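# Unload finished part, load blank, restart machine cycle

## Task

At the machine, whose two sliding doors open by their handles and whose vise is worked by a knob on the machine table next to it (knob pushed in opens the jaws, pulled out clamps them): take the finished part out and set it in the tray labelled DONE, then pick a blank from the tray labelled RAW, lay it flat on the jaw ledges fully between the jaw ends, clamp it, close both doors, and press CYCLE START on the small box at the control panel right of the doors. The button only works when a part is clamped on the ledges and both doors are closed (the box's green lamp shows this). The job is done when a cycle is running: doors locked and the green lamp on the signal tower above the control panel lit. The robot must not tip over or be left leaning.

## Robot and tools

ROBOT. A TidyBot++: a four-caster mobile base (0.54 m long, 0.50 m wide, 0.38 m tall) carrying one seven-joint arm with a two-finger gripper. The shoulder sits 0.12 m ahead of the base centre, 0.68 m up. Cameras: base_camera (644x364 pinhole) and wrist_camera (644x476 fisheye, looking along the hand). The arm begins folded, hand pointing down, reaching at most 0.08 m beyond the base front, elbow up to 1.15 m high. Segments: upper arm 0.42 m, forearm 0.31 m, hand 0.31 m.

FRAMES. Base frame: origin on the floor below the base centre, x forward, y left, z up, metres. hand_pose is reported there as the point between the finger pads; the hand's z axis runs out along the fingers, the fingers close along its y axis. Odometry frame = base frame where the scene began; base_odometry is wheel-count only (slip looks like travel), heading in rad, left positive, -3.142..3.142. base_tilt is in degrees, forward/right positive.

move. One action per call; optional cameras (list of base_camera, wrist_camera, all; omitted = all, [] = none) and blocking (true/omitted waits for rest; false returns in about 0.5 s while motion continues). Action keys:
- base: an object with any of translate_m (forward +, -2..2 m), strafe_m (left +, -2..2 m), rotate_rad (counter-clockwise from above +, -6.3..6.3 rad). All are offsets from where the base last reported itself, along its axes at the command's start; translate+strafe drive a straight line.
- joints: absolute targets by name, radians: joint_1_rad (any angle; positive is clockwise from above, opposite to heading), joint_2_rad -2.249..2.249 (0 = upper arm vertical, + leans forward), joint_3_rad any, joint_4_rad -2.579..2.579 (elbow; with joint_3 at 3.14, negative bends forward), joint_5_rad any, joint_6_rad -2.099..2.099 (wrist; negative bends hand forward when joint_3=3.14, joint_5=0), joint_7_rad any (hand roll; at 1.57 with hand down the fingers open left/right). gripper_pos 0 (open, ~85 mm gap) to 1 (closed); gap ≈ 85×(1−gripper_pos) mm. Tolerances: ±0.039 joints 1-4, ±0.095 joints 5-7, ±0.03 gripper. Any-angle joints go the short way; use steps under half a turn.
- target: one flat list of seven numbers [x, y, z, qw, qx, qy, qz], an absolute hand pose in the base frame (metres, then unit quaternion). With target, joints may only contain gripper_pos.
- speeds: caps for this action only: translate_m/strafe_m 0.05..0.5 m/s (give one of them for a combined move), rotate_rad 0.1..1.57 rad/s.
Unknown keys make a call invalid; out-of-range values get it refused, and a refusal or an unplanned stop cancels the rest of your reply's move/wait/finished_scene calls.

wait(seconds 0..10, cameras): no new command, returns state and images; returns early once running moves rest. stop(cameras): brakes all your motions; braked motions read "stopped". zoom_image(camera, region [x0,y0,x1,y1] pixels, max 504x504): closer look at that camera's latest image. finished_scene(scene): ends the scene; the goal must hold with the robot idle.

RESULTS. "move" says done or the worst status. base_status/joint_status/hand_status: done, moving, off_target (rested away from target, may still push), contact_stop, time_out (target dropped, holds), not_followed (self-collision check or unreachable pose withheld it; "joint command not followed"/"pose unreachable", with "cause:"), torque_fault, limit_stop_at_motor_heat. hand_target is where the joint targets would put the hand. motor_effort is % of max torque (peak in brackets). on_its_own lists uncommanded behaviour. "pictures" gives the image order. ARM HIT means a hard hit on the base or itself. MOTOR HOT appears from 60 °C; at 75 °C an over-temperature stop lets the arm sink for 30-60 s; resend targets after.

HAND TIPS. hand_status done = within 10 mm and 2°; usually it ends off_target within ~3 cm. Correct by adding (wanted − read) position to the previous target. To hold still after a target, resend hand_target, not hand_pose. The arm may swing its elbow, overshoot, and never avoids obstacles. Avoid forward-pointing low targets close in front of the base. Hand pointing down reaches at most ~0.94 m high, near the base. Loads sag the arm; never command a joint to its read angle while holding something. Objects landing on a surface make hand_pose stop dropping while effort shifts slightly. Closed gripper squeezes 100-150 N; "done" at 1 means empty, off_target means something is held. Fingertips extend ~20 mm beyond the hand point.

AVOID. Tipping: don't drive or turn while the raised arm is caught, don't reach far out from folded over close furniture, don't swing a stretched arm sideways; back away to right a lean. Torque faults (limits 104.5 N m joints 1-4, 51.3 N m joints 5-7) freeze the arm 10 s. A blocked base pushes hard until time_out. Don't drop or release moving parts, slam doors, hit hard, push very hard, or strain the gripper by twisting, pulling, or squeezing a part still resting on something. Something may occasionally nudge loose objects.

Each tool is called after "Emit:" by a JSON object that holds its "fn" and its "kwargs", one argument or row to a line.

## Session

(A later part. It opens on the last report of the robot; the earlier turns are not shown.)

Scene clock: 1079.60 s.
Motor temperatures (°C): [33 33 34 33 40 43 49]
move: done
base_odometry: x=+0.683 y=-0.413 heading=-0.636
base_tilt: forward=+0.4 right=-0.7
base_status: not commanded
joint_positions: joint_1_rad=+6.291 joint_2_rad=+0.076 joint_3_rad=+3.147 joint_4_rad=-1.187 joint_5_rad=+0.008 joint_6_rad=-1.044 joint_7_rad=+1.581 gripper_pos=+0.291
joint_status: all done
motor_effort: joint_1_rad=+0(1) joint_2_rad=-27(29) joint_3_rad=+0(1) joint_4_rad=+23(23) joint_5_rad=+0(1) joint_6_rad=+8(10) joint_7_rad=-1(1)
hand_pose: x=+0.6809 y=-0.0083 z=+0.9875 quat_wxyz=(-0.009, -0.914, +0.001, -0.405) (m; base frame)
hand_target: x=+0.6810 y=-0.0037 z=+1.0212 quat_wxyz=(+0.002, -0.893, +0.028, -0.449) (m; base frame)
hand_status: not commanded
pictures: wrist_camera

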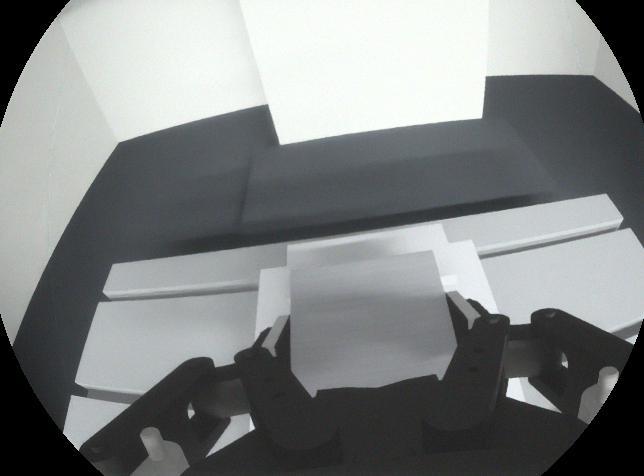

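Emit:
{"fn": "move", "kwargs": {
  "joints": {"joint_2_rad": 0.049, "joint_4_rad": -1.12, "joint_6_rad": -1.041},
  "cameras": []
}}

Emit:
{"fn": "move", "kwargs": {
  "joints": {"joint_2_rad": 0.042, "joint_4_rad": -1.155, "joint_6_rad": -1.013},
  "cameras": []
}}

Emit:
{"fn": "move", "kwargs": {
  "joints": {"joint_2_rad": 0.034, "joint_4_rad": -1.19, "joint_6_rad": -0.986},
  "cameras": ["wrist_camera"]
}}

Emit:
{"fn": "zoom_image", "kwargs": {
  "camera": "wrist_camera",
  "region": [250, 210, 470, 330]
}}

Scene clock: 1101.73 s.
Motor temperatures (°C): [33 33 34 33 40 43 49]
move: done
base_odometry: x=+0.683 y=-0.413 heading=-0.636
base_tilt: forward=+0.4 right=-0.7
base_status: not commanded
joint_positions: joint_1_rad=+6.291 joint_2_rad=+0.078 joint_3_rad=+3.147 joint_4_rad=-1.157 joint_5_rad=+0.008 joint_6_rad=-1.053 joint_7_rad=+1.581 gripper_pos=+0.291
joint_status: all done
motor_effort: joint_1_rad=-1(1) joint_2_rad=-28(30) joint_3_rad=+1(1) joint_4_rad=+24(25) joint_5_rad=+0(1) joint_6_rad=+10(11) joint_7_rad=-1(1)
hand_pose: x=+0.6832 y=-0.0084 z=+0.9999 quat_wxyz=(-0.009, -0.910, +0.001, -0.414) (m; base frame)
hand_target: x=+0.6788 y=-0.0039 z=+1.0394 quat_wxyz=(+0.002, -0.893, +0.028, -0.449) (m; base frame)
hand_status: not commanded
pictures: none
No camera images: "cameras" was empty.

Scene clock: 1102.40 s.
Motor temperatures (°C): [33 33 34 33 40 43 49]
move: done
base_odometry: x=+0.683 y=-0.413 heading=-0.636
base_tilt: forward=+0.4 right=-0.7
base_status: not commanded
joint_positions: joint_1_rad=+6.291 joint_2_rad=+0.078 joint_3_rad=+3.147 joint_4_rad=-1.167 joint_5_rad=+0.008 joint_6_rad=-1.053 joint_7_rad=+1.581 gripper_pos=+0.291
joint_status: all done
motor_effort: joint_1_rad=+1(1) joint_2_rad=-28(29) joint_3_rad=+0(1) joint_4_rad=+24(25) joint_5_rad=+0(1) joint_6_rad=+10(11) joint_7_rad=+0(1)
hand_pose: x=+0.6821 y=-0.0084 z=+0.9951 quat_wxyz=(-0.009, -0.912, +0.001, -0.410) (m; base frame)
hand_target: x=+0.6792 y=-0.0038 z=+1.0314 quat_wxyz=(+0.002, -0.893, +0.028, -0.449) (m; base frame)
hand_status: not commanded
pictures: none
No camera images: "cameras" was empty.

Scene clock: 1103.07 s.
Motor temperatures (°C): [33 33 34 33 40 43 49]
move: done
base_odometry: x=+0.683 y=-0.413 heading=-0.636
base_tilt: forward=+0.4 right=-0.7
base_status: not commanded
joint_positions: joint_1_rad=+6.291 joint_2_rad=+0.072 joint_3_rad=+3.147 joint_4_rad=-1.191 joint_5_rad=+0.008 joint_6_rad=-1.043 joint_7_rad=+1.581 gripper_pos=+0.291
joint_status: all done
motor_effort: joint_1_rad=-1(1) joint_2_rad=-28(28) joint_3_rad=+0(1) joint_4_rad=+23(25) joint_5_rad=+1(1) joint_6_rad=+9(12) joint_7_rad=+0(1)
hand_pose: x=+0.6796 y=-0.0083 z=+0.9875 quat_wxyz=(-0.009, -0.914, +0.001, -0.405) (m; base frame)
hand_target: x=+0.6788 y=-0.0037 z=+1.0236 quat_wxyz=(+0.002, -0.893, +0.028, -0.449) (m; base frame)
hand_status: not commanded
pictures: wrist_camera

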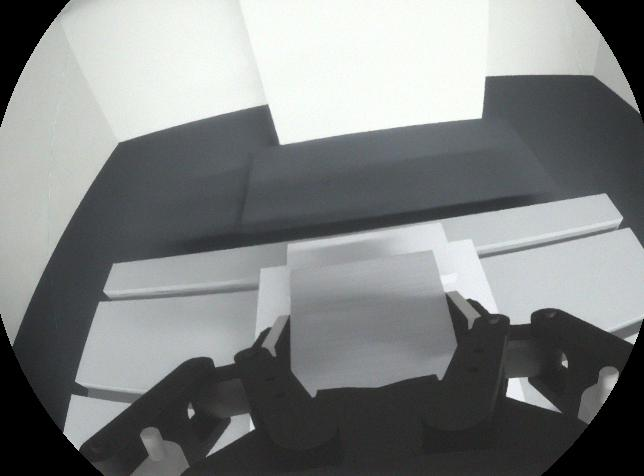

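Scaled by 2.291.

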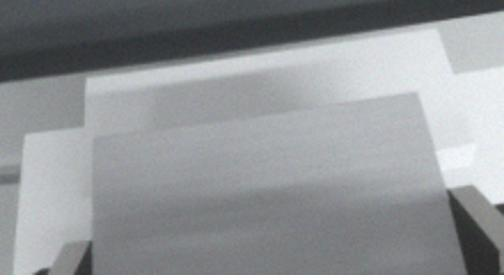

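Emit:
{"fn": "move", "kwargs": {
  "joints": {"joint_2_rad": 0.036, "joint_4_rad": -1.19, "joint_6_rad": -1.02},
  "cameras": []
}}

Emit:
{"fn": "move", "kwargs": {
  "joints": {"joint_2_rad": 0.03, "joint_4_rad": -1.22, "joint_6_rad": -1.0},
  "cameras": ["wrist_camera"]
}}

Emit:
{"fn": "zoom_image", "kwargs": {
  "camera": "wrist_camera",
  "region": [250, 210, 470, 330]
}}

Scene clock: 1114.37 s.
Motor temperatures (°C): [33 33 34 33 40 43 49]
move: done
base_odometry: x=+0.683 y=-0.413 heading=-0.636
base_tilt: forward=+0.4 right=-0.7
base_status: not commanded
joint_positions: joint_1_rad=+6.291 joint_2_rad=+0.071 joint_3_rad=+3.147 joint_4_rad=-1.192 joint_5_rad=+0.008 joint_6_rad=-1.045 joint_7_rad=+1.581 gripper_pos=+0.291
joint_status: all done
motor_effort: joint_1_rad=+0(1) joint_2_rad=-26(28) joint_3_rad=+0(1) joint_4_rad=+23(24) joint_5_rad=+0(1) joint_6_rad=+8(10) joint_7_rad=+0(1)
hand_pose: x=+0.6789 y=-0.0083 z=+0.9874 quat_wxyz=(-0.009, -0.914, +0.001, -0.405) (m; base frame)
hand_target: x=+0.6730 y=-0.0039 z=+1.0141 quat_wxyz=(+0.001, -0.901, +0.028, -0.433) (m; base frame)
hand_status: not commanded
pictures: none
No camera images: "cameras" was empty.

Scene clock: 1115.00 s.
Motor temperatures (°C): [33 33 34 33 40 43 49]
move: done
base_odometry: x=+0.683 y=-0.413 heading=-0.636
base_tilt: forward=+0.4 right=-0.7
base_status: not commanded
joint_positions: joint_1_rad=+6.291 joint_2_rad=+0.062 joint_3_rad=+3.147 joint_4_rad=-1.207 joint_5_rad=+0.008 joint_6_rad=-1.033 joint_7_rad=+1.581 gripper_pos=+0.291
joint_status: all done
motor_effort: joint_1_rad=+0(1) joint_2_rad=-25(27) joint_3_rad=+1(1) joint_4_rad=+22(23) joint_5_rad=+2(2) joint_6_rad=+8(10) joint_7_rad=+0(1)
hand_pose: x=+0.6769 y=-0.0083 z=+0.9874 quat_wxyz=(-0.009, -0.913, +0.001, -0.408) (m; base frame)
hand_target: x=+0.6722 y=-0.0038 z=+1.0061 quat_wxyz=(+0.001, -0.902, +0.028, -0.431) (m; base frame)
hand_status: not commanded
pictures: wrist_camera

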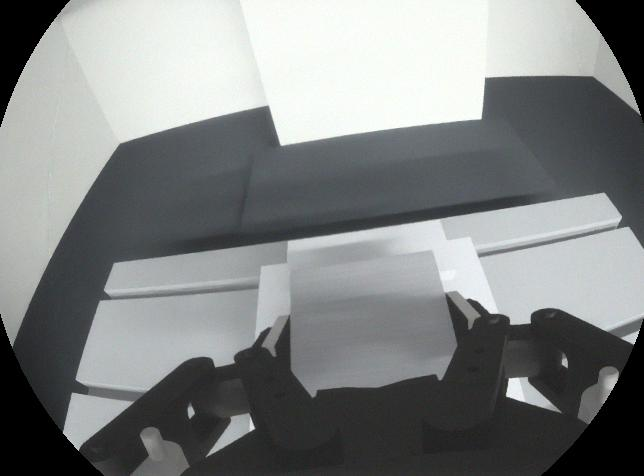

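Scaled by 2.291.

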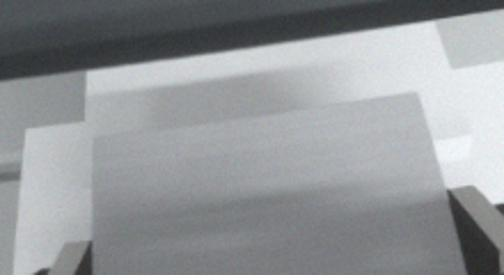

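Emit:
{"fn": "move", "kwargs": {
  "joints": {"joint_2_rad": 0.066, "joint_4_rad": -0.92, "joint_6_rad": -1.20},
  "cameras": []
}}

Emit:
{"fn": "move", "kwargs": {
  "base": {"translate_m": -0.20},
  "speeds": {"translate_m": 0.3},
  "cameras": ["wrist_camera"]
}}

Emit:
{"fn": "zoom_image", "kwargs": {
  "camera": "wrist_camera",
  "region": [270, 100, 420, 250]
}}

Scene clock: 1135.20 s.
Motor temperatures (°C): [33 33 34 33 40 43 49]
move: off_target
base_odometry: x=+0.683 y=-0.413 heading=-0.636
base_tilt: forward=+0.4 right=-0.7
base_status: not commanded
joint_positions: joint_1_rad=+6.291 joint_2_rad=+0.087 joint_3_rad=+3.147 joint_4_rad=-0.961 joint_5_rad=+0.008 joint_6_rad=-1.185 joint_7_rad=+1.581 gripper_pos=+0.291
joint_status: joint_4_rad off_target (ended at -0.961, target -0.920); the others done
motor_effort: joint_1_rad=+1(1) joint_2_rad=-27(30) joint_3_rad=-1(1) joint_4_rad=+23(26) joint_5_rad=+0(2) joint_6_rad=+11(11) joint_7_rad=+0(1)
hand_pose: x=+0.6734 y=-0.0084 z=+1.0669 quat_wxyz=(-0.010, -0.898, +0.002, -0.439) (m; base frame)
hand_target: x=+0.6631 y=-0.0046 z=+1.0956 quat_wxyz=(+0.002, -0.887, +0.031, -0.460) (m; base frame)
hand_status: not commanded
pictures: none
No camera images: "cameras" was empty.

Scene clock: 1136.97 s.
Motor temperatures (°C): [33 33 34 33 40 43 49]
move: done
base_odometry: x=+0.522 y=-0.294 heading=-0.636
base_tilt: forward=+0.4 right=-0.7
base_status: done
joint_positions: joint_1_rad=+6.291 joint_2_rad=+0.093 joint_3_rad=+3.147 joint_4_rad=-0.958 joint_5_rad=+0.009 joint_6_rad=-1.194 joint_7_rad=+1.581 gripper_pos=+0.291
joint_status: not commanded
motor_effort: joint_1_rad=+0(2) joint_2_rad=-27(32) joint_3_rad=+1(2) joint_4_rad=+23(24) joint_5_rad=+0(2) joint_6_rad=+10(12) joint_7_rad=+0(1)
hand_pose: x=+0.6741 y=-0.0079 z=+1.0621 quat_wxyz=(-0.009, -0.901, +0.001, -0.433) (m; base frame)
hand_target: x=+0.6631 y=-0.0046 z=+1.0956 quat_wxyz=(+0.002, -0.887, +0.031, -0.460) (m; base frame)
hand_status: not commanded
pictures: wrist_camera

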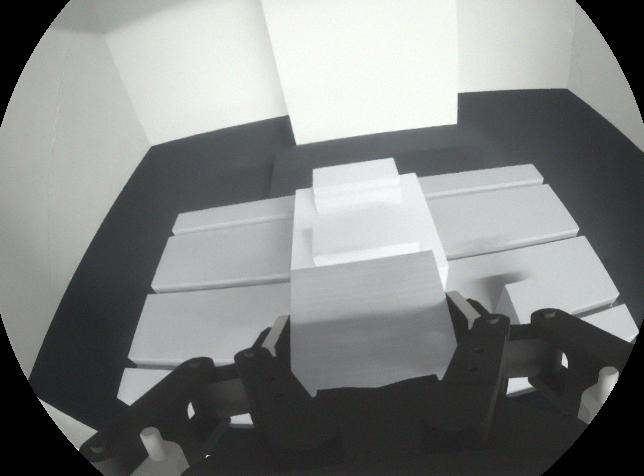

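Scaled by 3.360.

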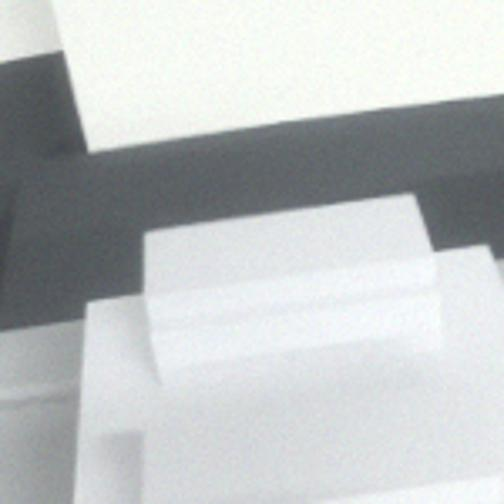

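Emit:
{"fn": "zoom_image", "kwargs": {
  "camera": "wrist_camera",
  "region": [290, 180, 450, 290]
}}

Emit:
{"fn": "move", "kwargs": {
  "base": {"translate_m": -0.15},
  "speeds": {"translate_m": 0.3},
  "cameras": ["wrist_camera"]
}}

Emit:
{"fn": "zoom_image", "kwargs": {
  "camera": "wrist_camera",
  "region": [280, 60, 440, 220]
}}

Scaled by 3.150.

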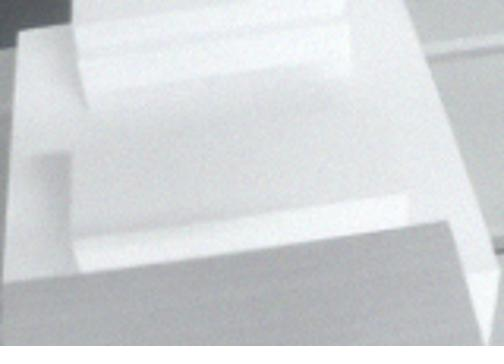

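Scene clock: 1144.63 s.
Motor temperatures (°C): [33 33 34 33 40 43 49]
move: done
base_odometry: x=+0.401 y=-0.205 heading=-0.636
base_tilt: forward=+0.4 right=-0.7
base_status: done
joint_positions: joint_1_rad=+6.291 joint_2_rad=+0.093 joint_3_rad=+3.147 joint_4_rad=-0.956 joint_5_rad=+0.009 joint_6_rad=-1.198 joint_7_rad=+1.581 gripper_pos=+0.291
joint_status: not commanded
motor_effort: joint_1_rad=+0(1) joint_2_rad=-27(32) joint_3_rad=+0(1) joint_4_rad=+22(23) joint_5_rad=+1(1) joint_6_rad=+11(12) joint_7_rad=-1(1)
hand_pose: x=+0.6735 y=-0.0079 z=+1.0625 quat_wxyz=(-0.009, -0.902, +0.001, -0.432) (m; base frame)
hand_target: x=+0.6631 y=-0.0046 z=+1.0956 quat_wxyz=(+0.002, -0.887, +0.031, -0.460) (m; base frame)
hand_status: not commanded
pictures: wrist_camera

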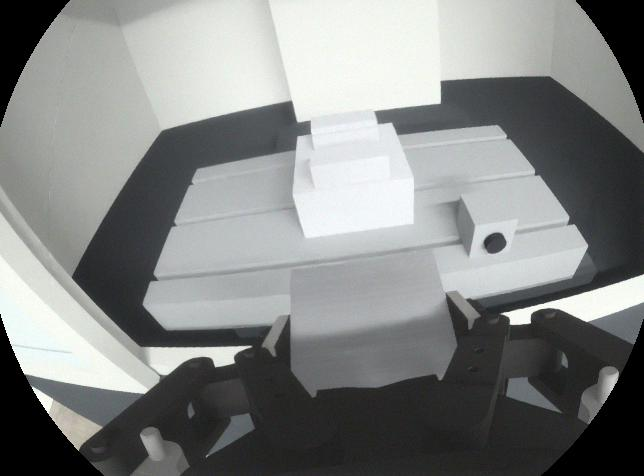

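Scaled by 3.150.

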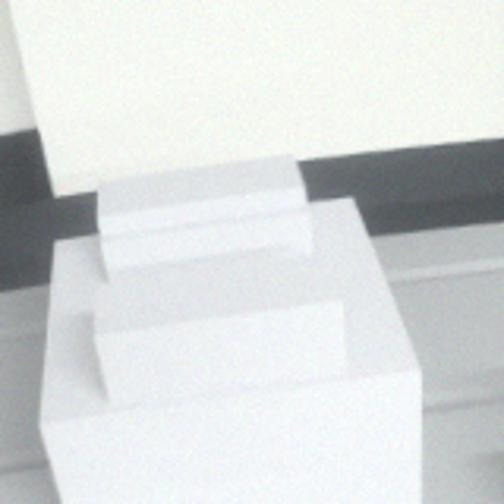

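Emit:
{"fn": "move", "kwargs": {
  "base": {"translate_m": 0.351},
  "speeds": {"translate_m": 0.25},
  "cameras": []
}}

Emit:
{"fn": "move", "kwargs": {
  "joints": {"joint_2_rad": 0.06, "joint_4_rad": -1.12, "joint_6_rad": -1.03},
  "cameras": ["wrist_camera"]
}}

Emit:
{"fn": "zoom_image", "kwargs": {
  "camera": "wrist_camera",
  "region": [250, 210, 470, 330]
}}

Scene clock: 1179.70 s.
Motor temperatures (°C): [33 33 34 33 39 43 49]
move: done
base_odometry: x=+0.684 y=-0.414 heading=-0.635
base_tilt: forward=+0.3 right=-0.7
base_status: done
joint_positions: joint_1_rad=+6.291 joint_2_rad=+0.101 joint_3_rad=+3.147 joint_4_rad=-0.956 joint_5_rad=+0.009 joint_6_rad=-1.199 joint_7_rad=+1.581 gripper_pos=+0.291
joint_status: not commanded
motor_effort: joint_1_rad=+0(1) joint_2_rad=-28(32) joint_3_rad=+0(1) joint_4_rad=+22(24) joint_5_rad=+1(2) joint_6_rad=+10(12) joint_7_rad=-1(1)
hand_pose: x=+0.6762 y=-0.0079 z=+1.0581 quat_wxyz=(-0.009, -0.903, +0.001, -0.429) (m; base frame)
hand_target: x=+0.6631 y=-0.0046 z=+1.0956 quat_wxyz=(+0.002, -0.887, +0.031, -0.460) (m; base frame)
hand_status: not commanded
pictures: none
No camera images: "cameras" was empty.

Scene clock: 1180.87 s.
Motor temperatures (°C): [33 33 34 33 39 43 49]
move: done
base_odometry: x=+0.684 y=-0.414 heading=-0.635
base_tilt: forward=+0.4 right=-0.7
base_status: not commanded
joint_positions: joint_1_rad=+6.291 joint_2_rad=+0.097 joint_3_rad=+3.147 joint_4_rad=-1.125 joint_5_rad=+0.009 joint_6_rad=-1.106 joint_7_rad=+1.581 gripper_pos=+0.291
joint_status: all done
motor_effort: joint_1_rad=+1(1) joint_2_rad=-28(31) joint_3_rad=+1(1) joint_4_rad=+23(25) joint_5_rad=+1(2) joint_6_rad=+10(11) joint_7_rad=+0(1)
hand_pose: x=+0.6816 y=-0.0080 z=+0.9944 quat_wxyz=(-0.009, -0.918, +0.001, -0.396) (m; base frame)
hand_target: x=+0.6848 y=-0.0039 z=+1.0360 quat_wxyz=(+0.002, -0.893, +0.028, -0.449) (m; base frame)
hand_status: not commanded
pictures: wrist_camera

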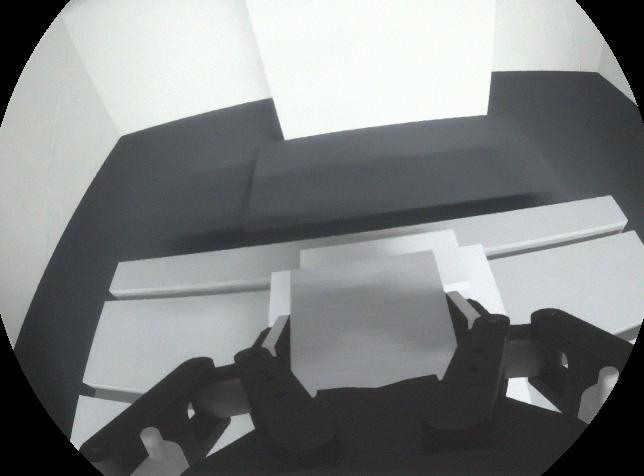

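Scaled by 2.291.

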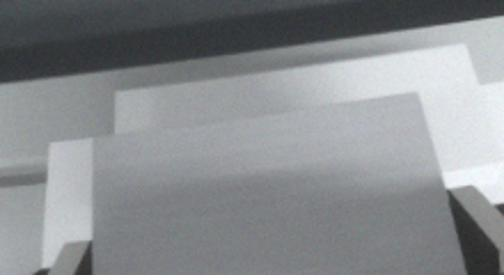

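Emit:
{"fn": "move", "kwargs": {
  "base": {"translate_m": 0.003, "strafe_m": -0.0075},
  "speeds": {"translate_m": 0.05},
  "cameras": []
}}

Emit:
{"fn": "move", "kwargs": {
  "joints": {"joint_2_rad": 0.051, "joint_4_rad": -1.165, "joint_6_rad": -0.994},
  "cameras": ["wrist_camera"]
}}

Emit:
{"fn": "zoom_image", "kwargs": {
  "camera": "wrist_camera",
  "region": [250, 210, 470, 330]
}}

Scene clock: 1192.97 s.
Motor temperatures (°C): [33 33 34 33 39 43 49]
move: done
base_odometry: x=+0.682 y=-0.422 heading=-0.635
base_tilt: forward=+0.4 right=-0.7
base_status: done
joint_positions: joint_1_rad=+6.290 joint_2_rad=+0.097 joint_3_rad=+3.147 joint_4_rad=-1.125 joint_5_rad=+0.009 joint_6_rad=-1.103 joint_7_rad=+1.581 gripper_pos=+0.291
joint_status: not commanded
motor_effort: joint_1_rad=+0(3) joint_2_rad=-28(30) joint_3_rad=+0(2) joint_4_rad=+23(24) joint_5_rad=+1(2) joint_6_rad=+10(10) joint_7_rad=+0(1)
hand_pose: x=+0.6821 y=-0.0079 z=+0.9951 quat_wxyz=(-0.009, -0.918, +0.001, -0.397) (m; base frame)
hand_target: x=+0.6848 y=-0.0039 z=+1.0360 quat_wxyz=(+0.002, -0.893, +0.028, -0.449) (m; base frame)
hand_status: not commanded
pictures: none
No camera images: "cameras" was empty.

Scene clock: 1193.70 s.
Motor temperatures (°C): [33 33 34 33 39 43 49]
move: off_target
base_odometry: x=+0.682 y=-0.422 heading=-0.635
base_tilt: forward=+0.4 right=-0.7
base_status: not commanded
joint_positions: joint_1_rad=+6.290 joint_2_rad=+0.091 joint_3_rad=+3.147 joint_4_rad=-1.168 joint_5_rad=+0.009 joint_6_rad=-1.066 joint_7_rad=+1.581 gripper_pos=+0.291
joint_status: joint_2_rad off_target (ended at +0.091, target +0.051); the others done
motor_effort: joint_1_rad=+0(1) joint_2_rad=-28(30) joint_3_rad=+0(1) joint_4_rad=+24(25) joint_5_rad=+0(2) joint_6_rad=+9(11) joint_7_rad=+0(1)
hand_pose: x=+0.6832 y=-0.0078 z=+0.9845 quat_wxyz=(-0.009, -0.918, +0.001, -0.397) (m; base frame)
hand_target: x=+0.6851 y=-0.0037 z=+1.0256 quat_wxyz=(+0.002, -0.893, +0.028, -0.449) (m; base frame)
hand_status: not commanded
pictures: wrist_camera

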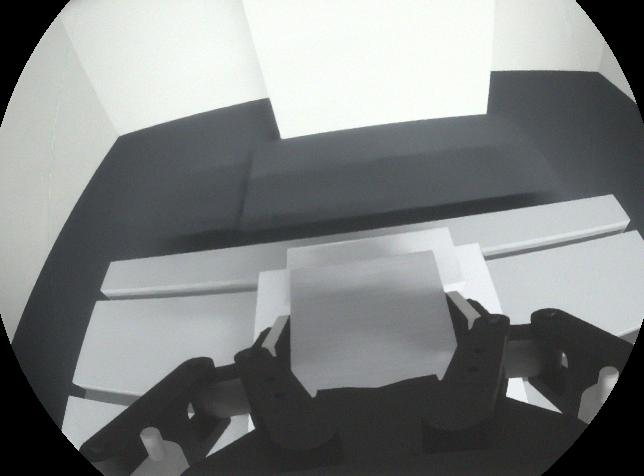

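Scaled by 2.291.

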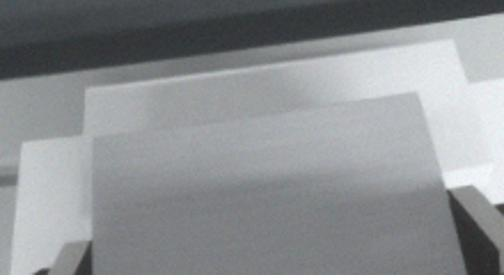

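Emit:
{"fn": "move", "kwargs": {
  "joints": {"joint_2_rad": 0.042, "joint_4_rad": -1.21, "joint_6_rad": -0.96},
  "cameras": ["wrist_camera"]
}}

Emit:
{"fn": "zoom_image", "kwargs": {
  "camera": "wrist_camera",
  "region": [250, 210, 470, 330]
}}

Scene clock: 1197.53 s.
Motor temperatures (°C): [33 33 34 33 39 43 49]
move: done
base_odometry: x=+0.682 y=-0.422 heading=-0.635
base_tilt: forward=+0.4 right=-0.7
base_status: not commanded
joint_positions: joint_1_rad=+6.290 joint_2_rad=+0.080 joint_3_rad=+3.147 joint_4_rad=-1.208 joint_5_rad=+0.009 joint_6_rad=-1.030 joint_7_rad=+1.581 gripper_pos=+0.291
joint_status: all done
motor_effort: joint_1_rad=+0(1) joint_2_rad=-28(29) joint_3_rad=+0(1) joint_4_rad=+23(24) joint_5_rad=+1(1) joint_6_rad=+9(10) joint_7_rad=-1(1)
hand_pose: x=+0.6831 y=-0.0078 z=+0.9773 quat_wxyz=(-0.009, -0.916, +0.000, -0.400) (m; base frame)
hand_target: x=+0.6847 y=-0.0035 z=+1.0147 quat_wxyz=(+0.002, -0.893, +0.027, -0.448) (m; base frame)
hand_status: not commanded
pictures: wrist_camera

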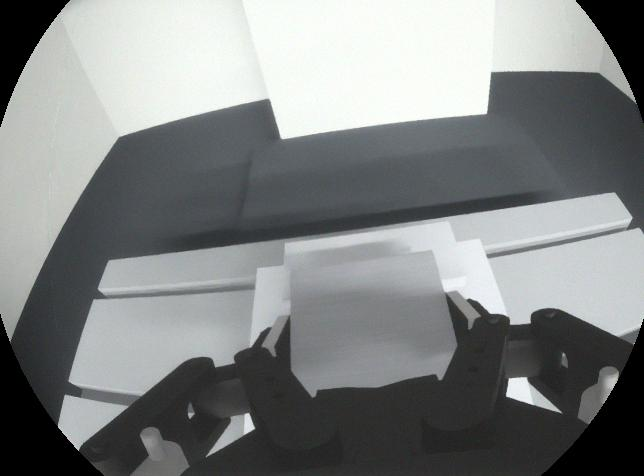

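Scaled by 2.291.

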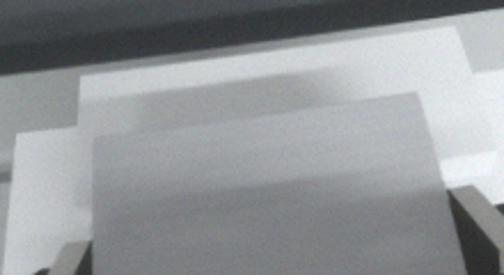

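Emit:
{"fn": "move", "kwargs": {
  "joints": {"joint_2_rad": 0.033, "joint_4_rad": -1.255, "joint_6_rad": -0.93},
  "cameras": ["wrist_camera"]
}}

Emit:
{"fn": "zoom_image", "kwargs": {
  "camera": "wrist_camera",
  "region": [250, 210, 470, 330]
}}

Scene clock: 1203.00 s.
Motor temperatures (°C): [33 33 34 33 39 43 48]
move: done
base_odometry: x=+0.682 y=-0.422 heading=-0.635
base_tilt: forward=+0.4 right=-0.7
base_status: not commanded
joint_positions: joint_1_rad=+6.290 joint_2_rad=+0.064 joint_3_rad=+3.147 joint_4_rad=-1.242 joint_5_rad=+0.009 joint_6_rad=-0.989 joint_7_rad=+1.581 gripper_pos=+0.291
joint_status: all done
motor_effort: joint_1_rad=+0(1) joint_2_rad=-26(28) joint_3_rad=+0(1) joint_4_rad=+22(24) joint_5_rad=+1(1) joint_6_rad=+8(10) joint_7_rad=+0(1)
hand_pose: x=+0.6824 y=-0.0078 z=+0.9776 quat_wxyz=(-0.009, -0.912, +0.000, -0.411) (m; base frame)
hand_target: x=+0.6831 y=-0.0034 z=+1.0025 quat_wxyz=(+0.002, -0.895, +0.027, -0.446) (m; base frame)
hand_status: not commanded
pictures: wrist_camera

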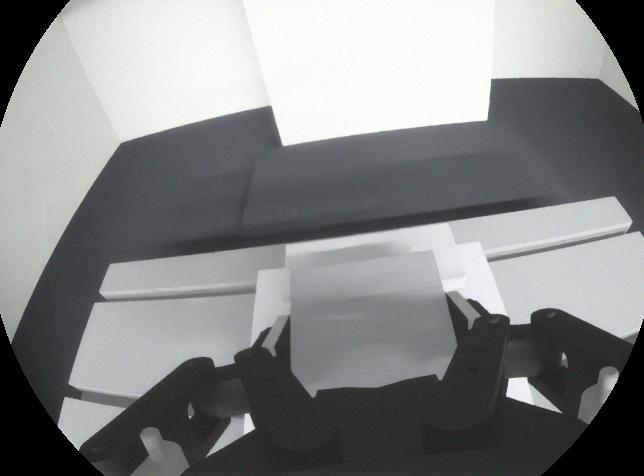

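Scaled by 2.291.

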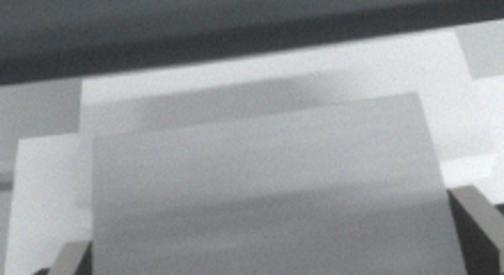

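Emit:
{"fn": "move", "kwargs": {
  "joints": {"joint_2_rad": 0.04, "joint_4_rad": -1.215, "joint_6_rad": -0.975},
  "cameras": []
}}

Emit:
{"fn": "move", "kwargs": {
  "joints": {"gripper_pos": 0.2},
  "cameras": ["wrist_camera"]
}}

Emit:
{"fn": "zoom_image", "kwargs": {
  "camera": "wrist_camera",
  "region": [250, 210, 470, 330]
}}

Scene clock: 1212.53 s.
Motor temperatures (°C): [33 33 34 33 39 43 48]
move: done
base_odometry: x=+0.682 y=-0.422 heading=-0.635
base_tilt: forward=+0.4 right=-0.7
base_status: not commanded
joint_positions: joint_1_rad=+6.290 joint_2_rad=+0.065 joint_3_rad=+3.147 joint_4_rad=-1.239 joint_5_rad=+0.009 joint_6_rad=-0.995 joint_7_rad=+1.581 gripper_pos=+0.291
joint_status: all done
motor_effort: joint_1_rad=+1(1) joint_2_rad=-26(27) joint_3_rad=+0(1) joint_4_rad=+22(24) joint_5_rad=+1(2) joint_6_rad=+9(10) joint_7_rad=+0(1)
hand_pose: x=+0.6819 y=-0.0078 z=+0.9776 quat_wxyz=(-0.009, -0.912, +0.000, -0.409) (m; base frame)
hand_target: x=+0.6807 y=-0.0036 z=+1.0093 quat_wxyz=(+0.002, -0.897, +0.027, -0.440) (m; base frame)
hand_status: not commanded
pictures: none
No camera images: "cameras" was empty.

Scene clock: 1213.63 s.
Motor temperatures (°C): [33 33 34 33 39 43 48]
move: done
base_odometry: x=+0.682 y=-0.422 heading=-0.635
base_tilt: forward=+0.4 right=-0.7
base_status: not commanded
joint_positions: joint_1_rad=+6.290 joint_2_rad=+0.052 joint_3_rad=+3.147 joint_4_rad=-1.232 joint_5_rad=+0.009 joint_6_rad=-0.995 joint_7_rad=+1.581 gripper_pos=+0.200
joint_status: all done
motor_effort: joint_1_rad=+1(1) joint_2_rad=-22(28) joint_3_rad=+0(1) joint_4_rad=+20(23) joint_5_rad=+1(1) joint_6_rad=+7(10) joint_7_rad=+0(1)
hand_pose: x=+0.6790 y=-0.0078 z=+0.9881 quat_wxyz=(-0.009, -0.908, +0.000, -0.418) (m; base frame)
hand_target: x=+0.6807 y=-0.0036 z=+1.0093 quat_wxyz=(+0.002, -0.897, +0.027, -0.440) (m; base frame)
hand_status: not commanded
pictures: wrist_camera

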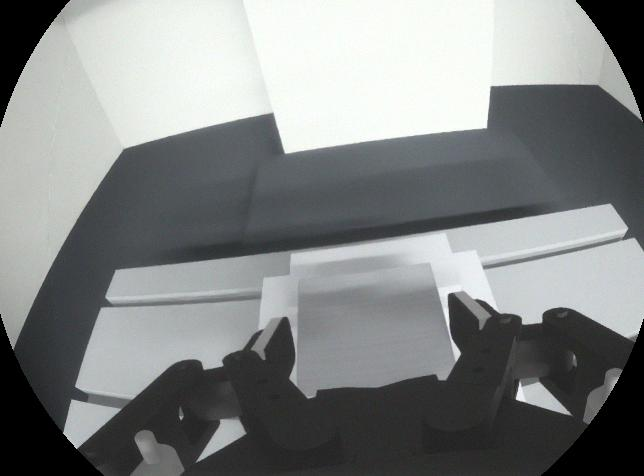

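Scaled by 2.291.

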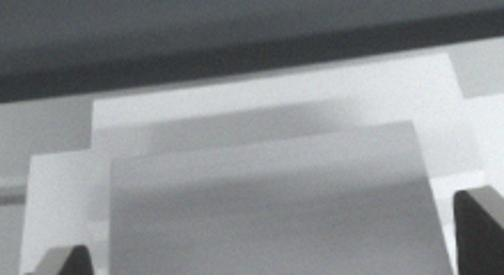

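Emit:
{"fn": "move", "kwargs": {
  "joints": {"gripper_pos": 0.0},
  "cameras": []
}}

Emit:
{"fn": "move", "kwargs": {
  "joints": {"joint_2_rad": 0.07, "joint_4_rad": -0.97, "joint_6_rad": -1.24},
  "cameras": ["wrist_camera"]
}}

Emit:
{"fn": "zoom_image", "kwargs": {
  "camera": "wrist_camera",
  "region": [250, 210, 470, 400]
}}

Scene clock: 1218.70 s.
Motor temperatures (°C): [33 33 34 33 39 43 48]
move: done
base_odometry: x=+0.682 y=-0.422 heading=-0.635
base_tilt: forward=+0.4 right=-0.7
base_status: not commanded
joint_positions: joint_1_rad=+6.290 joint_2_rad=+0.052 joint_3_rad=+3.147 joint_4_rad=-1.232 joint_5_rad=+0.009 joint_6_rad=-0.995 joint_7_rad=+1.581 gripper_pos=+0.000
joint_status: all done
motor_effort: joint_1_rad=+0(1) joint_2_rad=-23(23) joint_3_rad=+0(1) joint_4_rad=+19(21) joint_5_rad=+1(2) joint_6_rad=+7(7) joint_7_rad=+0(1)
hand_pose: x=+0.6790 y=-0.0078 z=+0.9881 quat_wxyz=(-0.009, -0.908, +0.000, -0.418) (m; base frame)
hand_target: x=+0.6807 y=-0.0036 z=+1.0093 quat_wxyz=(+0.002, -0.897, +0.027, -0.440) (m; base frame)
hand_status: not commanded
pictures: none
No camera images: "cameras" was empty.

Scene clock: 1220.27 s.
Motor temperatures (°C): [33 33 34 33 39 43 48]
move: done
base_odometry: x=+0.682 y=-0.422 heading=-0.635
base_tilt: forward=+0.4 right=-0.7
base_status: not commanded
joint_positions: joint_1_rad=+6.290 joint_2_rad=+0.063 joint_3_rad=+3.147 joint_4_rad=-0.991 joint_5_rad=+0.009 joint_6_rad=-1.200 joint_7_rad=+1.581 gripper_pos=+0.000
joint_status: all done
motor_effort: joint_1_rad=-1(1) joint_2_rad=-21(25) joint_3_rad=+0(1) joint_4_rad=+18(21) joint_5_rad=+2(2) joint_6_rad=+7(8) joint_7_rad=+0(1)
hand_pose: x=+0.6604 y=-0.0077 z=+1.0605 quat_wxyz=(-0.009, -0.903, +0.001, -0.429) (m; base frame)
hand_target: x=+0.6558 y=-0.0048 z=+1.0581 quat_wxyz=(+0.001, -0.908, +0.031, -0.418) (m; base frame)
hand_status: not commanded
pictures: wrist_camera

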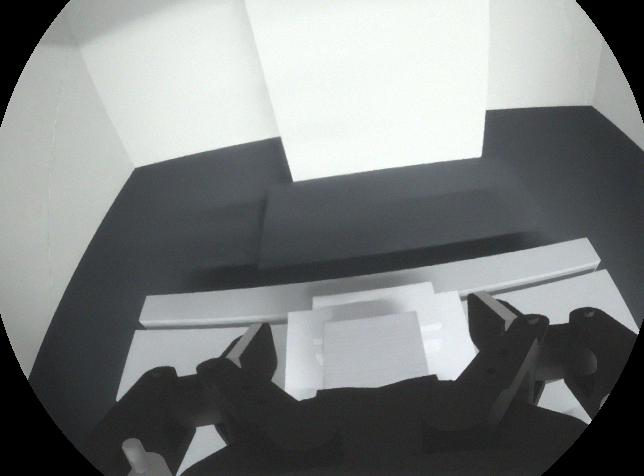

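Scaled by 2.291.

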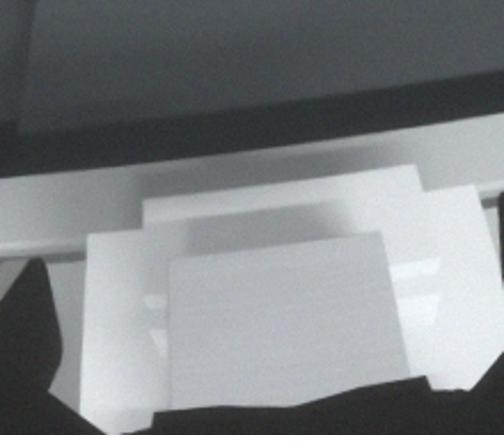

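Emit:
{"fn": "move", "kwargs": {
  "base": {"translate_m": -0.13},
  "speeds": {"translate_m": 0.25},
  "cameras": ["wrist_camera"]
}}

Emit:
{"fn": "zoom_image", "kwargs": {
  "camera": "wrist_camera",
  "region": [270, 170, 450, 330]
}}

Scene clock: 1225.67 s.
Motor temperatures (°C): [33 33 34 33 39 43 48]
move: done
base_odometry: x=+0.577 y=-0.345 heading=-0.635
base_tilt: forward=+0.3 right=-0.7
base_status: done
joint_positions: joint_1_rad=+6.290 joint_2_rad=+0.072 joint_3_rad=+3.147 joint_4_rad=-0.987 joint_5_rad=+0.009 joint_6_rad=-1.206 joint_7_rad=+1.581 gripper_pos=+0.000
joint_status: not commanded
motor_effort: joint_1_rad=+0(2) joint_2_rad=-22(26) joint_3_rad=+0(1) joint_4_rad=+18(20) joint_5_rad=+1(1) joint_6_rad=+6(8) joint_7_rad=+0(1)
hand_pose: x=+0.6624 y=-0.0076 z=+1.0561 quat_wxyz=(-0.009, -0.906, +0.001, -0.424) (m; base frame)
hand_target: x=+0.6558 y=-0.0048 z=+1.0581 quat_wxyz=(+0.001, -0.908, +0.031, -0.418) (m; base frame)
hand_status: not commanded
pictures: wrist_camera

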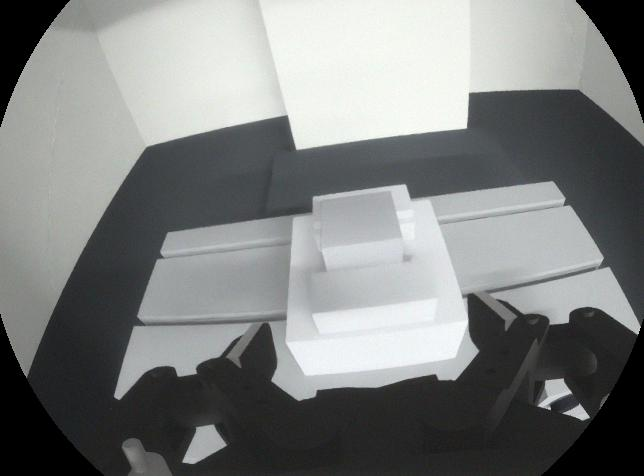

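Scaled by 2.800.

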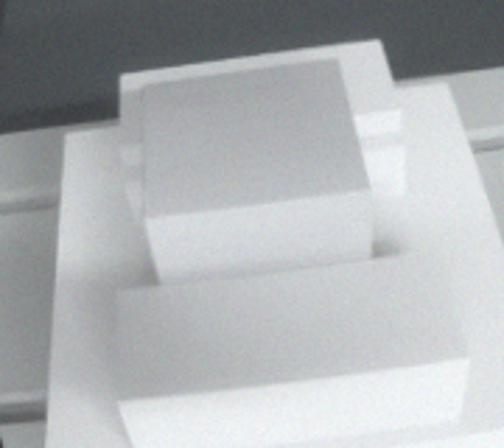

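Emit:
{"fn": "move", "kwargs": {
  "joints": {"joint_2_rad": 0.30, "joint_4_rad": -0.46, "joint_6_rad": -1.80},
  "cameras": []
}}

Emit:
{"fn": "move", "kwargs": {
  "base": {"translate_m": 0.13},
  "speeds": {"translate_m": 0.2},
  "cameras": ["wrist_camera"]
}}

Emit:
{"fn": "zoom_image", "kwargs": {
  "camera": "wrist_camera",
  "region": [240, 180, 460, 380]
}}

Scene clock: 1276.17 s.
Motor temperatures (°C): [33 33 34 33 39 42 48]
move: done
base_odometry: x=+0.577 y=-0.345 heading=-0.635
base_tilt: forward=+0.4 right=-0.7
base_status: not commanded
joint_positions: joint_1_rad=+6.290 joint_2_rad=+0.296 joint_3_rad=+3.147 joint_4_rad=-0.484 joint_5_rad=+0.009 joint_6_rad=-1.758 joint_7_rad=+1.581 gripper_pos=+0.000
joint_status: all done
motor_effort: joint_1_rad=-1(1) joint_2_rad=-26(28) joint_3_rad=+0(1) joint_4_rad=+15(19) joint_5_rad=+1(2) joint_6_rad=+5(8) joint_7_rad=+0(1)
hand_pose: x=+0.6397 y=-0.0068 z=+1.0514 quat_wxyz=(-0.008, -0.955, +0.003, -0.297) (m; base frame)
hand_target: x=+0.6309 y=-0.0048 z=+1.0516 quat_wxyz=(-0.003, -0.957, +0.039, -0.287) (m; base frame)
hand_status: not commanded
pictures: none
No camera images: "cameras" was empty.

Scene clock: 1277.67 s.
Motor temperatures (°C): [33 33 34 33 39 42 48]
move: done
base_odometry: x=+0.682 y=-0.422 heading=-0.635
base_tilt: forward=+0.4 right=-0.7
base_status: done
joint_positions: joint_1_rad=+6.290 joint_2_rad=+0.311 joint_3_rad=+3.147 joint_4_rad=-0.480 joint_5_rad=+0.009 joint_6_rad=-1.764 joint_7_rad=+1.581 gripper_pos=+0.000
joint_status: not commanded
motor_effort: joint_1_rad=-1(1) joint_2_rad=-27(31) joint_3_rad=+0(1) joint_4_rad=+14(16) joint_5_rad=+0(2) joint_6_rad=+5(7) joint_7_rad=+0(1)
hand_pose: x=+0.6435 y=-0.0069 z=+1.0443 quat_wxyz=(-0.008, -0.957, +0.003, -0.289) (m; base frame)
hand_target: x=+0.6309 y=-0.0048 z=+1.0516 quat_wxyz=(-0.003, -0.957, +0.039, -0.287) (m; base frame)
hand_status: not commanded
pictures: wrist_camera

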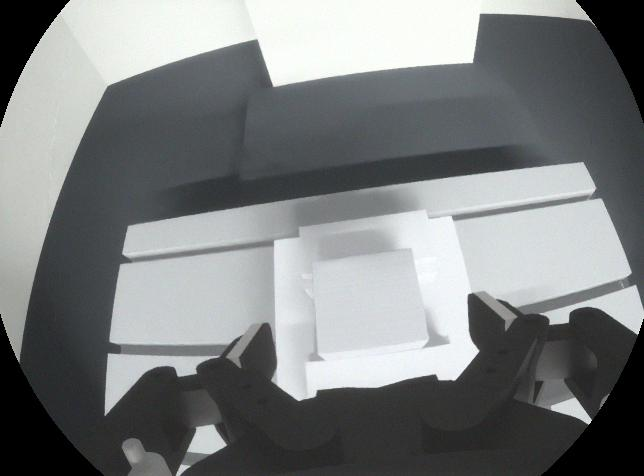

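Scaled by 2.291.

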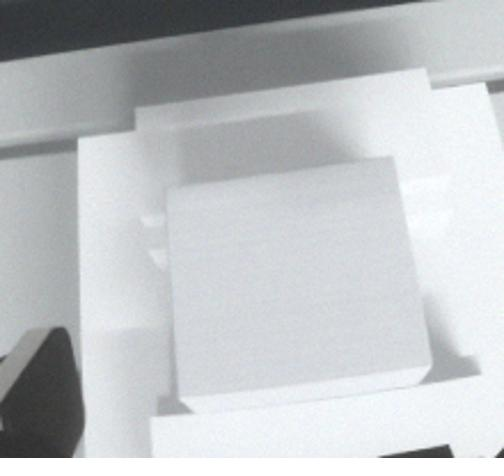

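Emit:
{"fn": "move", "kwargs": {
  "base": {"translate_m": -0.42, "strafe_m": -0.18},
  "speeds": {"translate_m": 0.35},
  "cameras": ["wrist_camera"]
}}

Scene clock: 1314.63 s.
Motor temperatures (°C): [33 33 34 33 39 42 48]
move: done
base_odometry: x=+0.237 y=-0.318 heading=-0.635
base_tilt: forward=+0.4 right=-0.7
base_status: done
joint_positions: joint_1_rad=+6.289 joint_2_rad=+0.304 joint_3_rad=+3.147 joint_4_rad=-0.480 joint_5_rad=+0.009 joint_6_rad=-1.765 joint_7_rad=+1.581 gripper_pos=+0.000
joint_status: not commanded
motor_effort: joint_1_rad=+0(2) joint_2_rad=-27(31) joint_3_rad=+0(1) joint_4_rad=+14(16) joint_5_rad=+0(2) joint_6_rad=+5(6) joint_7_rad=+0(1)
hand_pose: x=+0.6411 y=-0.0064 z=+1.0476 quat_wxyz=(-0.008, -0.956, +0.002, -0.292) (m; base frame)
hand_target: x=+0.6309 y=-0.0048 z=+1.0516 quat_wxyz=(-0.003, -0.957, +0.039, -0.287) (m; base frame)
hand_status: not commanded
pictures: wrist_camera

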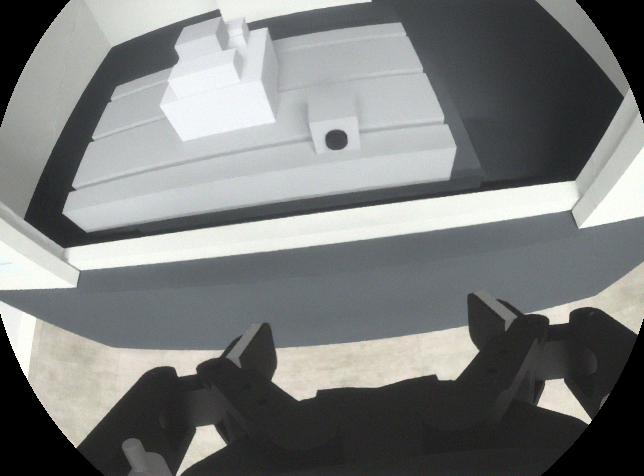

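Emit:
{"fn": "move", "kwargs": {
  "joints": {"joint_1_rad": 6.30, "joint_2_rad": -0.011, "joint_4_rad": -2.413, "joint_6_rad": 0.835, "joint_7_rad": 1.54},
  "cameras": ["wrist_camera"]
}}

Scene clock: 1322.97 s.
Motor temperatures (°C): [33 33 34 33 39 42 48]
move: done
base_odometry: x=+0.237 y=-0.318 heading=-0.635
base_tilt: forward=+0.3 right=-0.7
base_status: not commanded
joint_positions: joint_1_rad=+6.289 joint_2_rad=+0.006 joint_3_rad=+3.147 joint_4_rad=-2.389 joint_5_rad=+0.009 joint_6_rad=+0.779 joint_7_rad=+1.581 gripper_pos=+0.000
joint_status: all done
motor_effort: joint_1_rad=+0(2) joint_2_rad=-18(30) joint_3_rad=+1(1) joint_4_rad=+17(22) joint_5_rad=+1(2) joint_6_rad=+8(10) joint_7_rad=+0(2)
hand_pose: x=+0.6459 y=-0.0027 z=+0.8577 quat_wxyz=(-0.007, -0.723, -0.004, -0.691) (m; base frame)
hand_target: x=+0.6376 y=-0.0022 z=+0.8714 quat_wxyz=(+0.004, -0.706, +0.003, -0.708) (m; base frame)
hand_status: not commanded
pictures: wrist_camera

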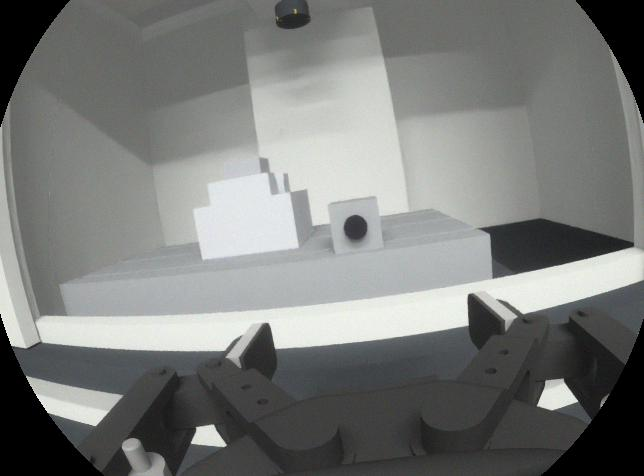

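Emit:
{"fn": "move", "kwargs": {
  "base": {"translate_m": 0.19},
  "speeds": {"translate_m": 0.2},
  "cameras": ["wrist_camera"]
}}

Scene clock: 1340.97 s.
Motor temperatures (°C): [33 33 34 33 39 42 48]
move: done
base_odometry: x=+0.390 y=-0.431 heading=-0.635
base_tilt: forward=+0.4 right=-0.7
base_status: done
joint_positions: joint_1_rad=+6.289 joint_2_rad=-0.002 joint_3_rad=+3.147 joint_4_rad=-2.393 joint_5_rad=+0.009 joint_6_rad=+0.782 joint_7_rad=+1.581 gripper_pos=+0.000
joint_status: not commanded
motor_effort: joint_1_rad=+0(1) joint_2_rad=-17(20) joint_3_rad=+0(1) joint_4_rad=+15(18) joint_5_rad=+0(2) joint_6_rad=+9(9) joint_7_rad=+0(1)
hand_pose: x=+0.6435 y=-0.0027 z=+0.8609 quat_wxyz=(-0.007, -0.720, -0.004, -0.694) (m; base frame)
hand_target: x=+0.6376 y=-0.0022 z=+0.8714 quat_wxyz=(+0.004, -0.706, +0.003, -0.708) (m; base frame)
hand_status: not commanded
pictures: wrist_camera

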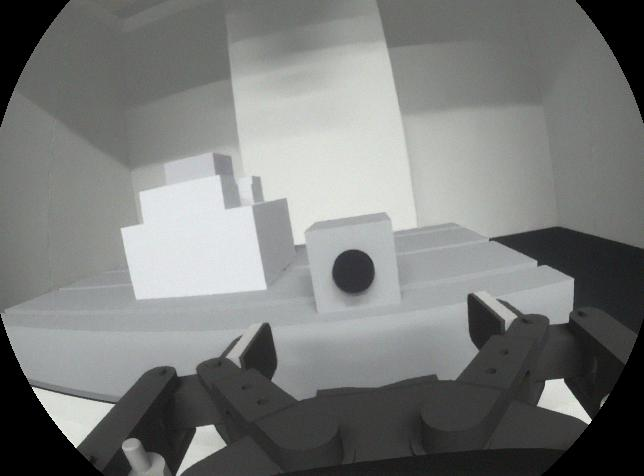

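Emit:
{"fn": "zoom_image", "kwargs": {
  "camera": "wrist_camera",
  "region": [290, 200, 420, 320]
}}

Scaled by 3.877.

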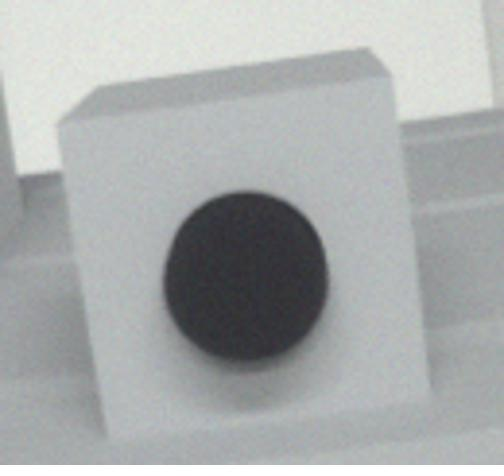

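Emit:
{"fn": "move", "kwargs": {
  "base": {"translate_m": 0.045, "strafe_m": 0.01},
  "speeds": {"translate_m": 0.1},
  "cameras": ["wrist_camera"]
}}

Scene clock: 1369.37 s.
Motor temperatures (°C): [33 33 34 33 39 43 48]
move: done
base_odometry: x=+0.432 y=-0.450 heading=-0.635
base_tilt: forward=+0.4 right=-0.7
base_status: done
joint_positions: joint_1_rad=+6.289 joint_2_rad=-0.005 joint_3_rad=+3.147 joint_4_rad=-2.395 joint_5_rad=+0.009 joint_6_rad=+0.783 joint_7_rad=+1.581 gripper_pos=+0.000
joint_status: not commanded
motor_effort: joint_1_rad=+0(2) joint_2_rad=-17(20) joint_3_rad=+0(1) joint_4_rad=+16(18) joint_5_rad=+0(1) joint_6_rad=+9(10) joint_7_rad=-1(1)
hand_pose: x=+0.6429 y=-0.0027 z=+0.8616 quat_wxyz=(-0.007, -0.720, -0.004, -0.694) (m; base frame)
hand_target: x=+0.6376 y=-0.0022 z=+0.8714 quat_wxyz=(+0.004, -0.706, +0.003, -0.708) (m; base frame)
hand_status: not commanded
pictures: wrist_camera

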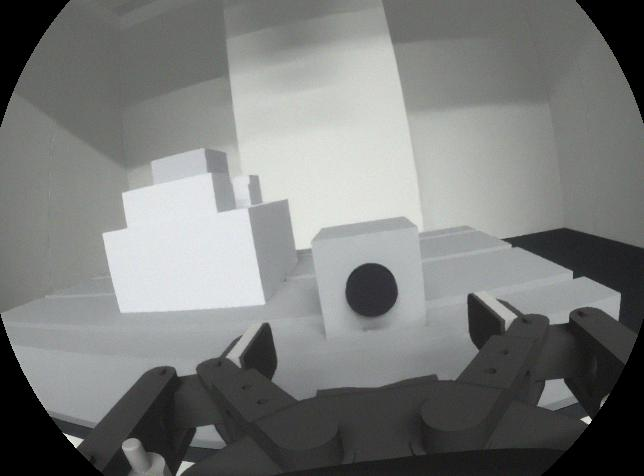

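Emit:
{"fn": "move", "kwargs": {
  "base": {"translate_m": 0.024},
  "speeds": {"translate_m": 0.05},
  "cameras": ["wrist_camera"]
}}

Emit:
{"fn": "move", "kwargs": {
  "joints": {"gripper_pos": 0.6},
  "cameras": ["wrist_camera"]
}}

Scene clock: 1377.37 s.
Motor temperatures (°C): [33 33 34 33 39 43 48]
move: done
base_odometry: x=+0.451 y=-0.464 heading=-0.635
base_tilt: forward=+0.4 right=-0.7
base_status: done
joint_positions: joint_1_rad=+6.289 joint_2_rad=-0.005 joint_3_rad=+3.147 joint_4_rad=-2.395 joint_5_rad=+0.009 joint_6_rad=+0.783 joint_7_rad=+1.581 gripper_pos=+0.000
joint_status: not commanded
motor_effort: joint_1_rad=+0(1) joint_2_rad=-17(19) joint_3_rad=-1(1) joint_4_rad=+16(17) joint_5_rad=+2(2) joint_6_rad=+8(10) joint_7_rad=+0(1)
hand_pose: x=+0.6428 y=-0.0027 z=+0.8617 quat_wxyz=(-0.007, -0.720, -0.004, -0.694) (m; base frame)
hand_target: x=+0.6376 y=-0.0022 z=+0.8714 quat_wxyz=(+0.004, -0.706, +0.003, -0.708) (m; base frame)
hand_status: not commanded
pictures: wrist_camera

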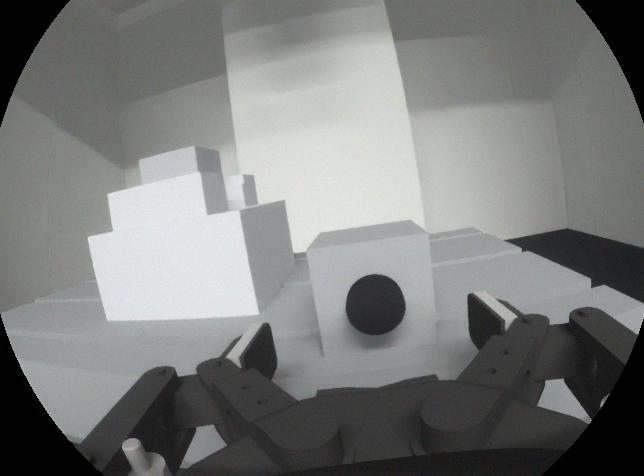

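Scene clock: 1378.23 s.
Motor temperatures (°C): [33 33 34 33 39 43 48]
move: done
base_odometry: x=+0.451 y=-0.464 heading=-0.635
base_tilt: forward=+0.3 right=-0.7
base_status: not commanded
joint_positions: joint_1_rad=+6.289 joint_2_rad=-0.005 joint_3_rad=+3.147 joint_4_rad=-2.395 joint_5_rad=+0.009 joint_6_rad=+0.783 joint_7_rad=+1.581 gripper_pos=+0.600
joint_status: all done
motor_effort: joint_1_rad=+1(1) joint_2_rad=-17(18) joint_3_rad=+0(1) joint_4_rad=+16(17) joint_5_rad=+1(2) joint_6_rad=+8(10) joint_7_rad=+0(1)
hand_pose: x=+0.6428 y=-0.0027 z=+0.8617 quat_wxyz=(-0.007, -0.720, -0.004, -0.694) (m; base frame)
hand_target: x=+0.6376 y=-0.0022 z=+0.8714 quat_wxyz=(+0.004, -0.706, +0.003, -0.708) (m; base frame)
hand_status: not commanded
pictures: wrist_camera

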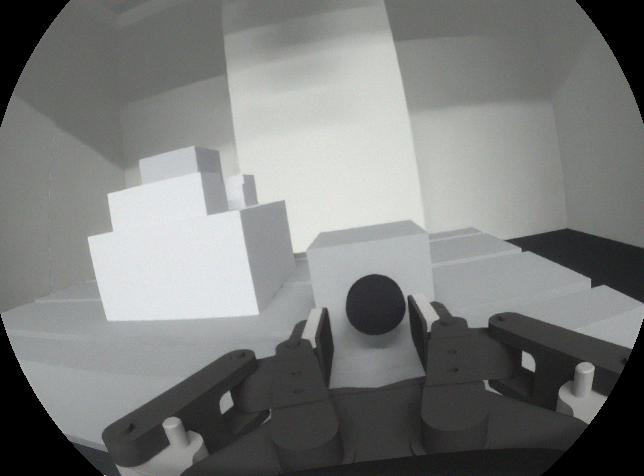

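Emit:
{"fn": "move", "kwargs": {
  "base": {"translate_m": 0.012},
  "speeds": {"translate_m": 0.05},
  "cameras": ["wrist_camera"]
}}

Emit:
{"fn": "zoom_image", "kwargs": {
  "camera": "wrist_camera",
  "region": [280, 200, 480, 400]
}}

Scene clock: 1390.33 s.
Motor temperatures (°C): [33 33 34 33 39 43 48]
move: done
base_odometry: x=+0.461 y=-0.471 heading=-0.635
base_tilt: forward=+0.3 right=-0.7
base_status: done
joint_positions: joint_1_rad=+6.289 joint_2_rad=-0.004 joint_3_rad=+3.147 joint_4_rad=-2.395 joint_5_rad=+0.009 joint_6_rad=+0.783 joint_7_rad=+1.581 gripper_pos=+0.600
joint_status: not commanded
motor_effort: joint_1_rad=+0(1) joint_2_rad=-18(19) joint_3_rad=+0(1) joint_4_rad=+16(18) joint_5_rad=+1(1) joint_6_rad=+9(10) joint_7_rad=+0(1)
hand_pose: x=+0.6429 y=-0.0027 z=+0.8611 quat_wxyz=(-0.007, -0.720, -0.004, -0.694) (m; base frame)
hand_target: x=+0.6376 y=-0.0022 z=+0.8714 quat_wxyz=(+0.004, -0.706, +0.003, -0.708) (m; base frame)
hand_status: not commanded
pictures: wrist_camera

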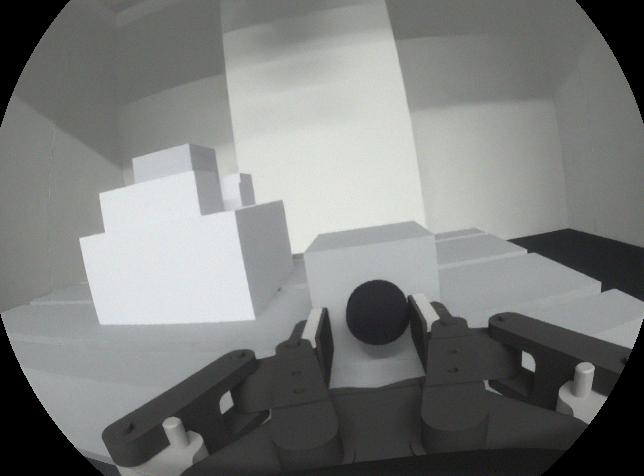

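Scaled by 2.520.

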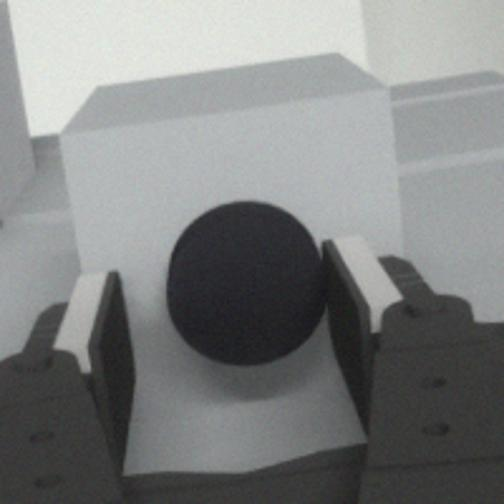

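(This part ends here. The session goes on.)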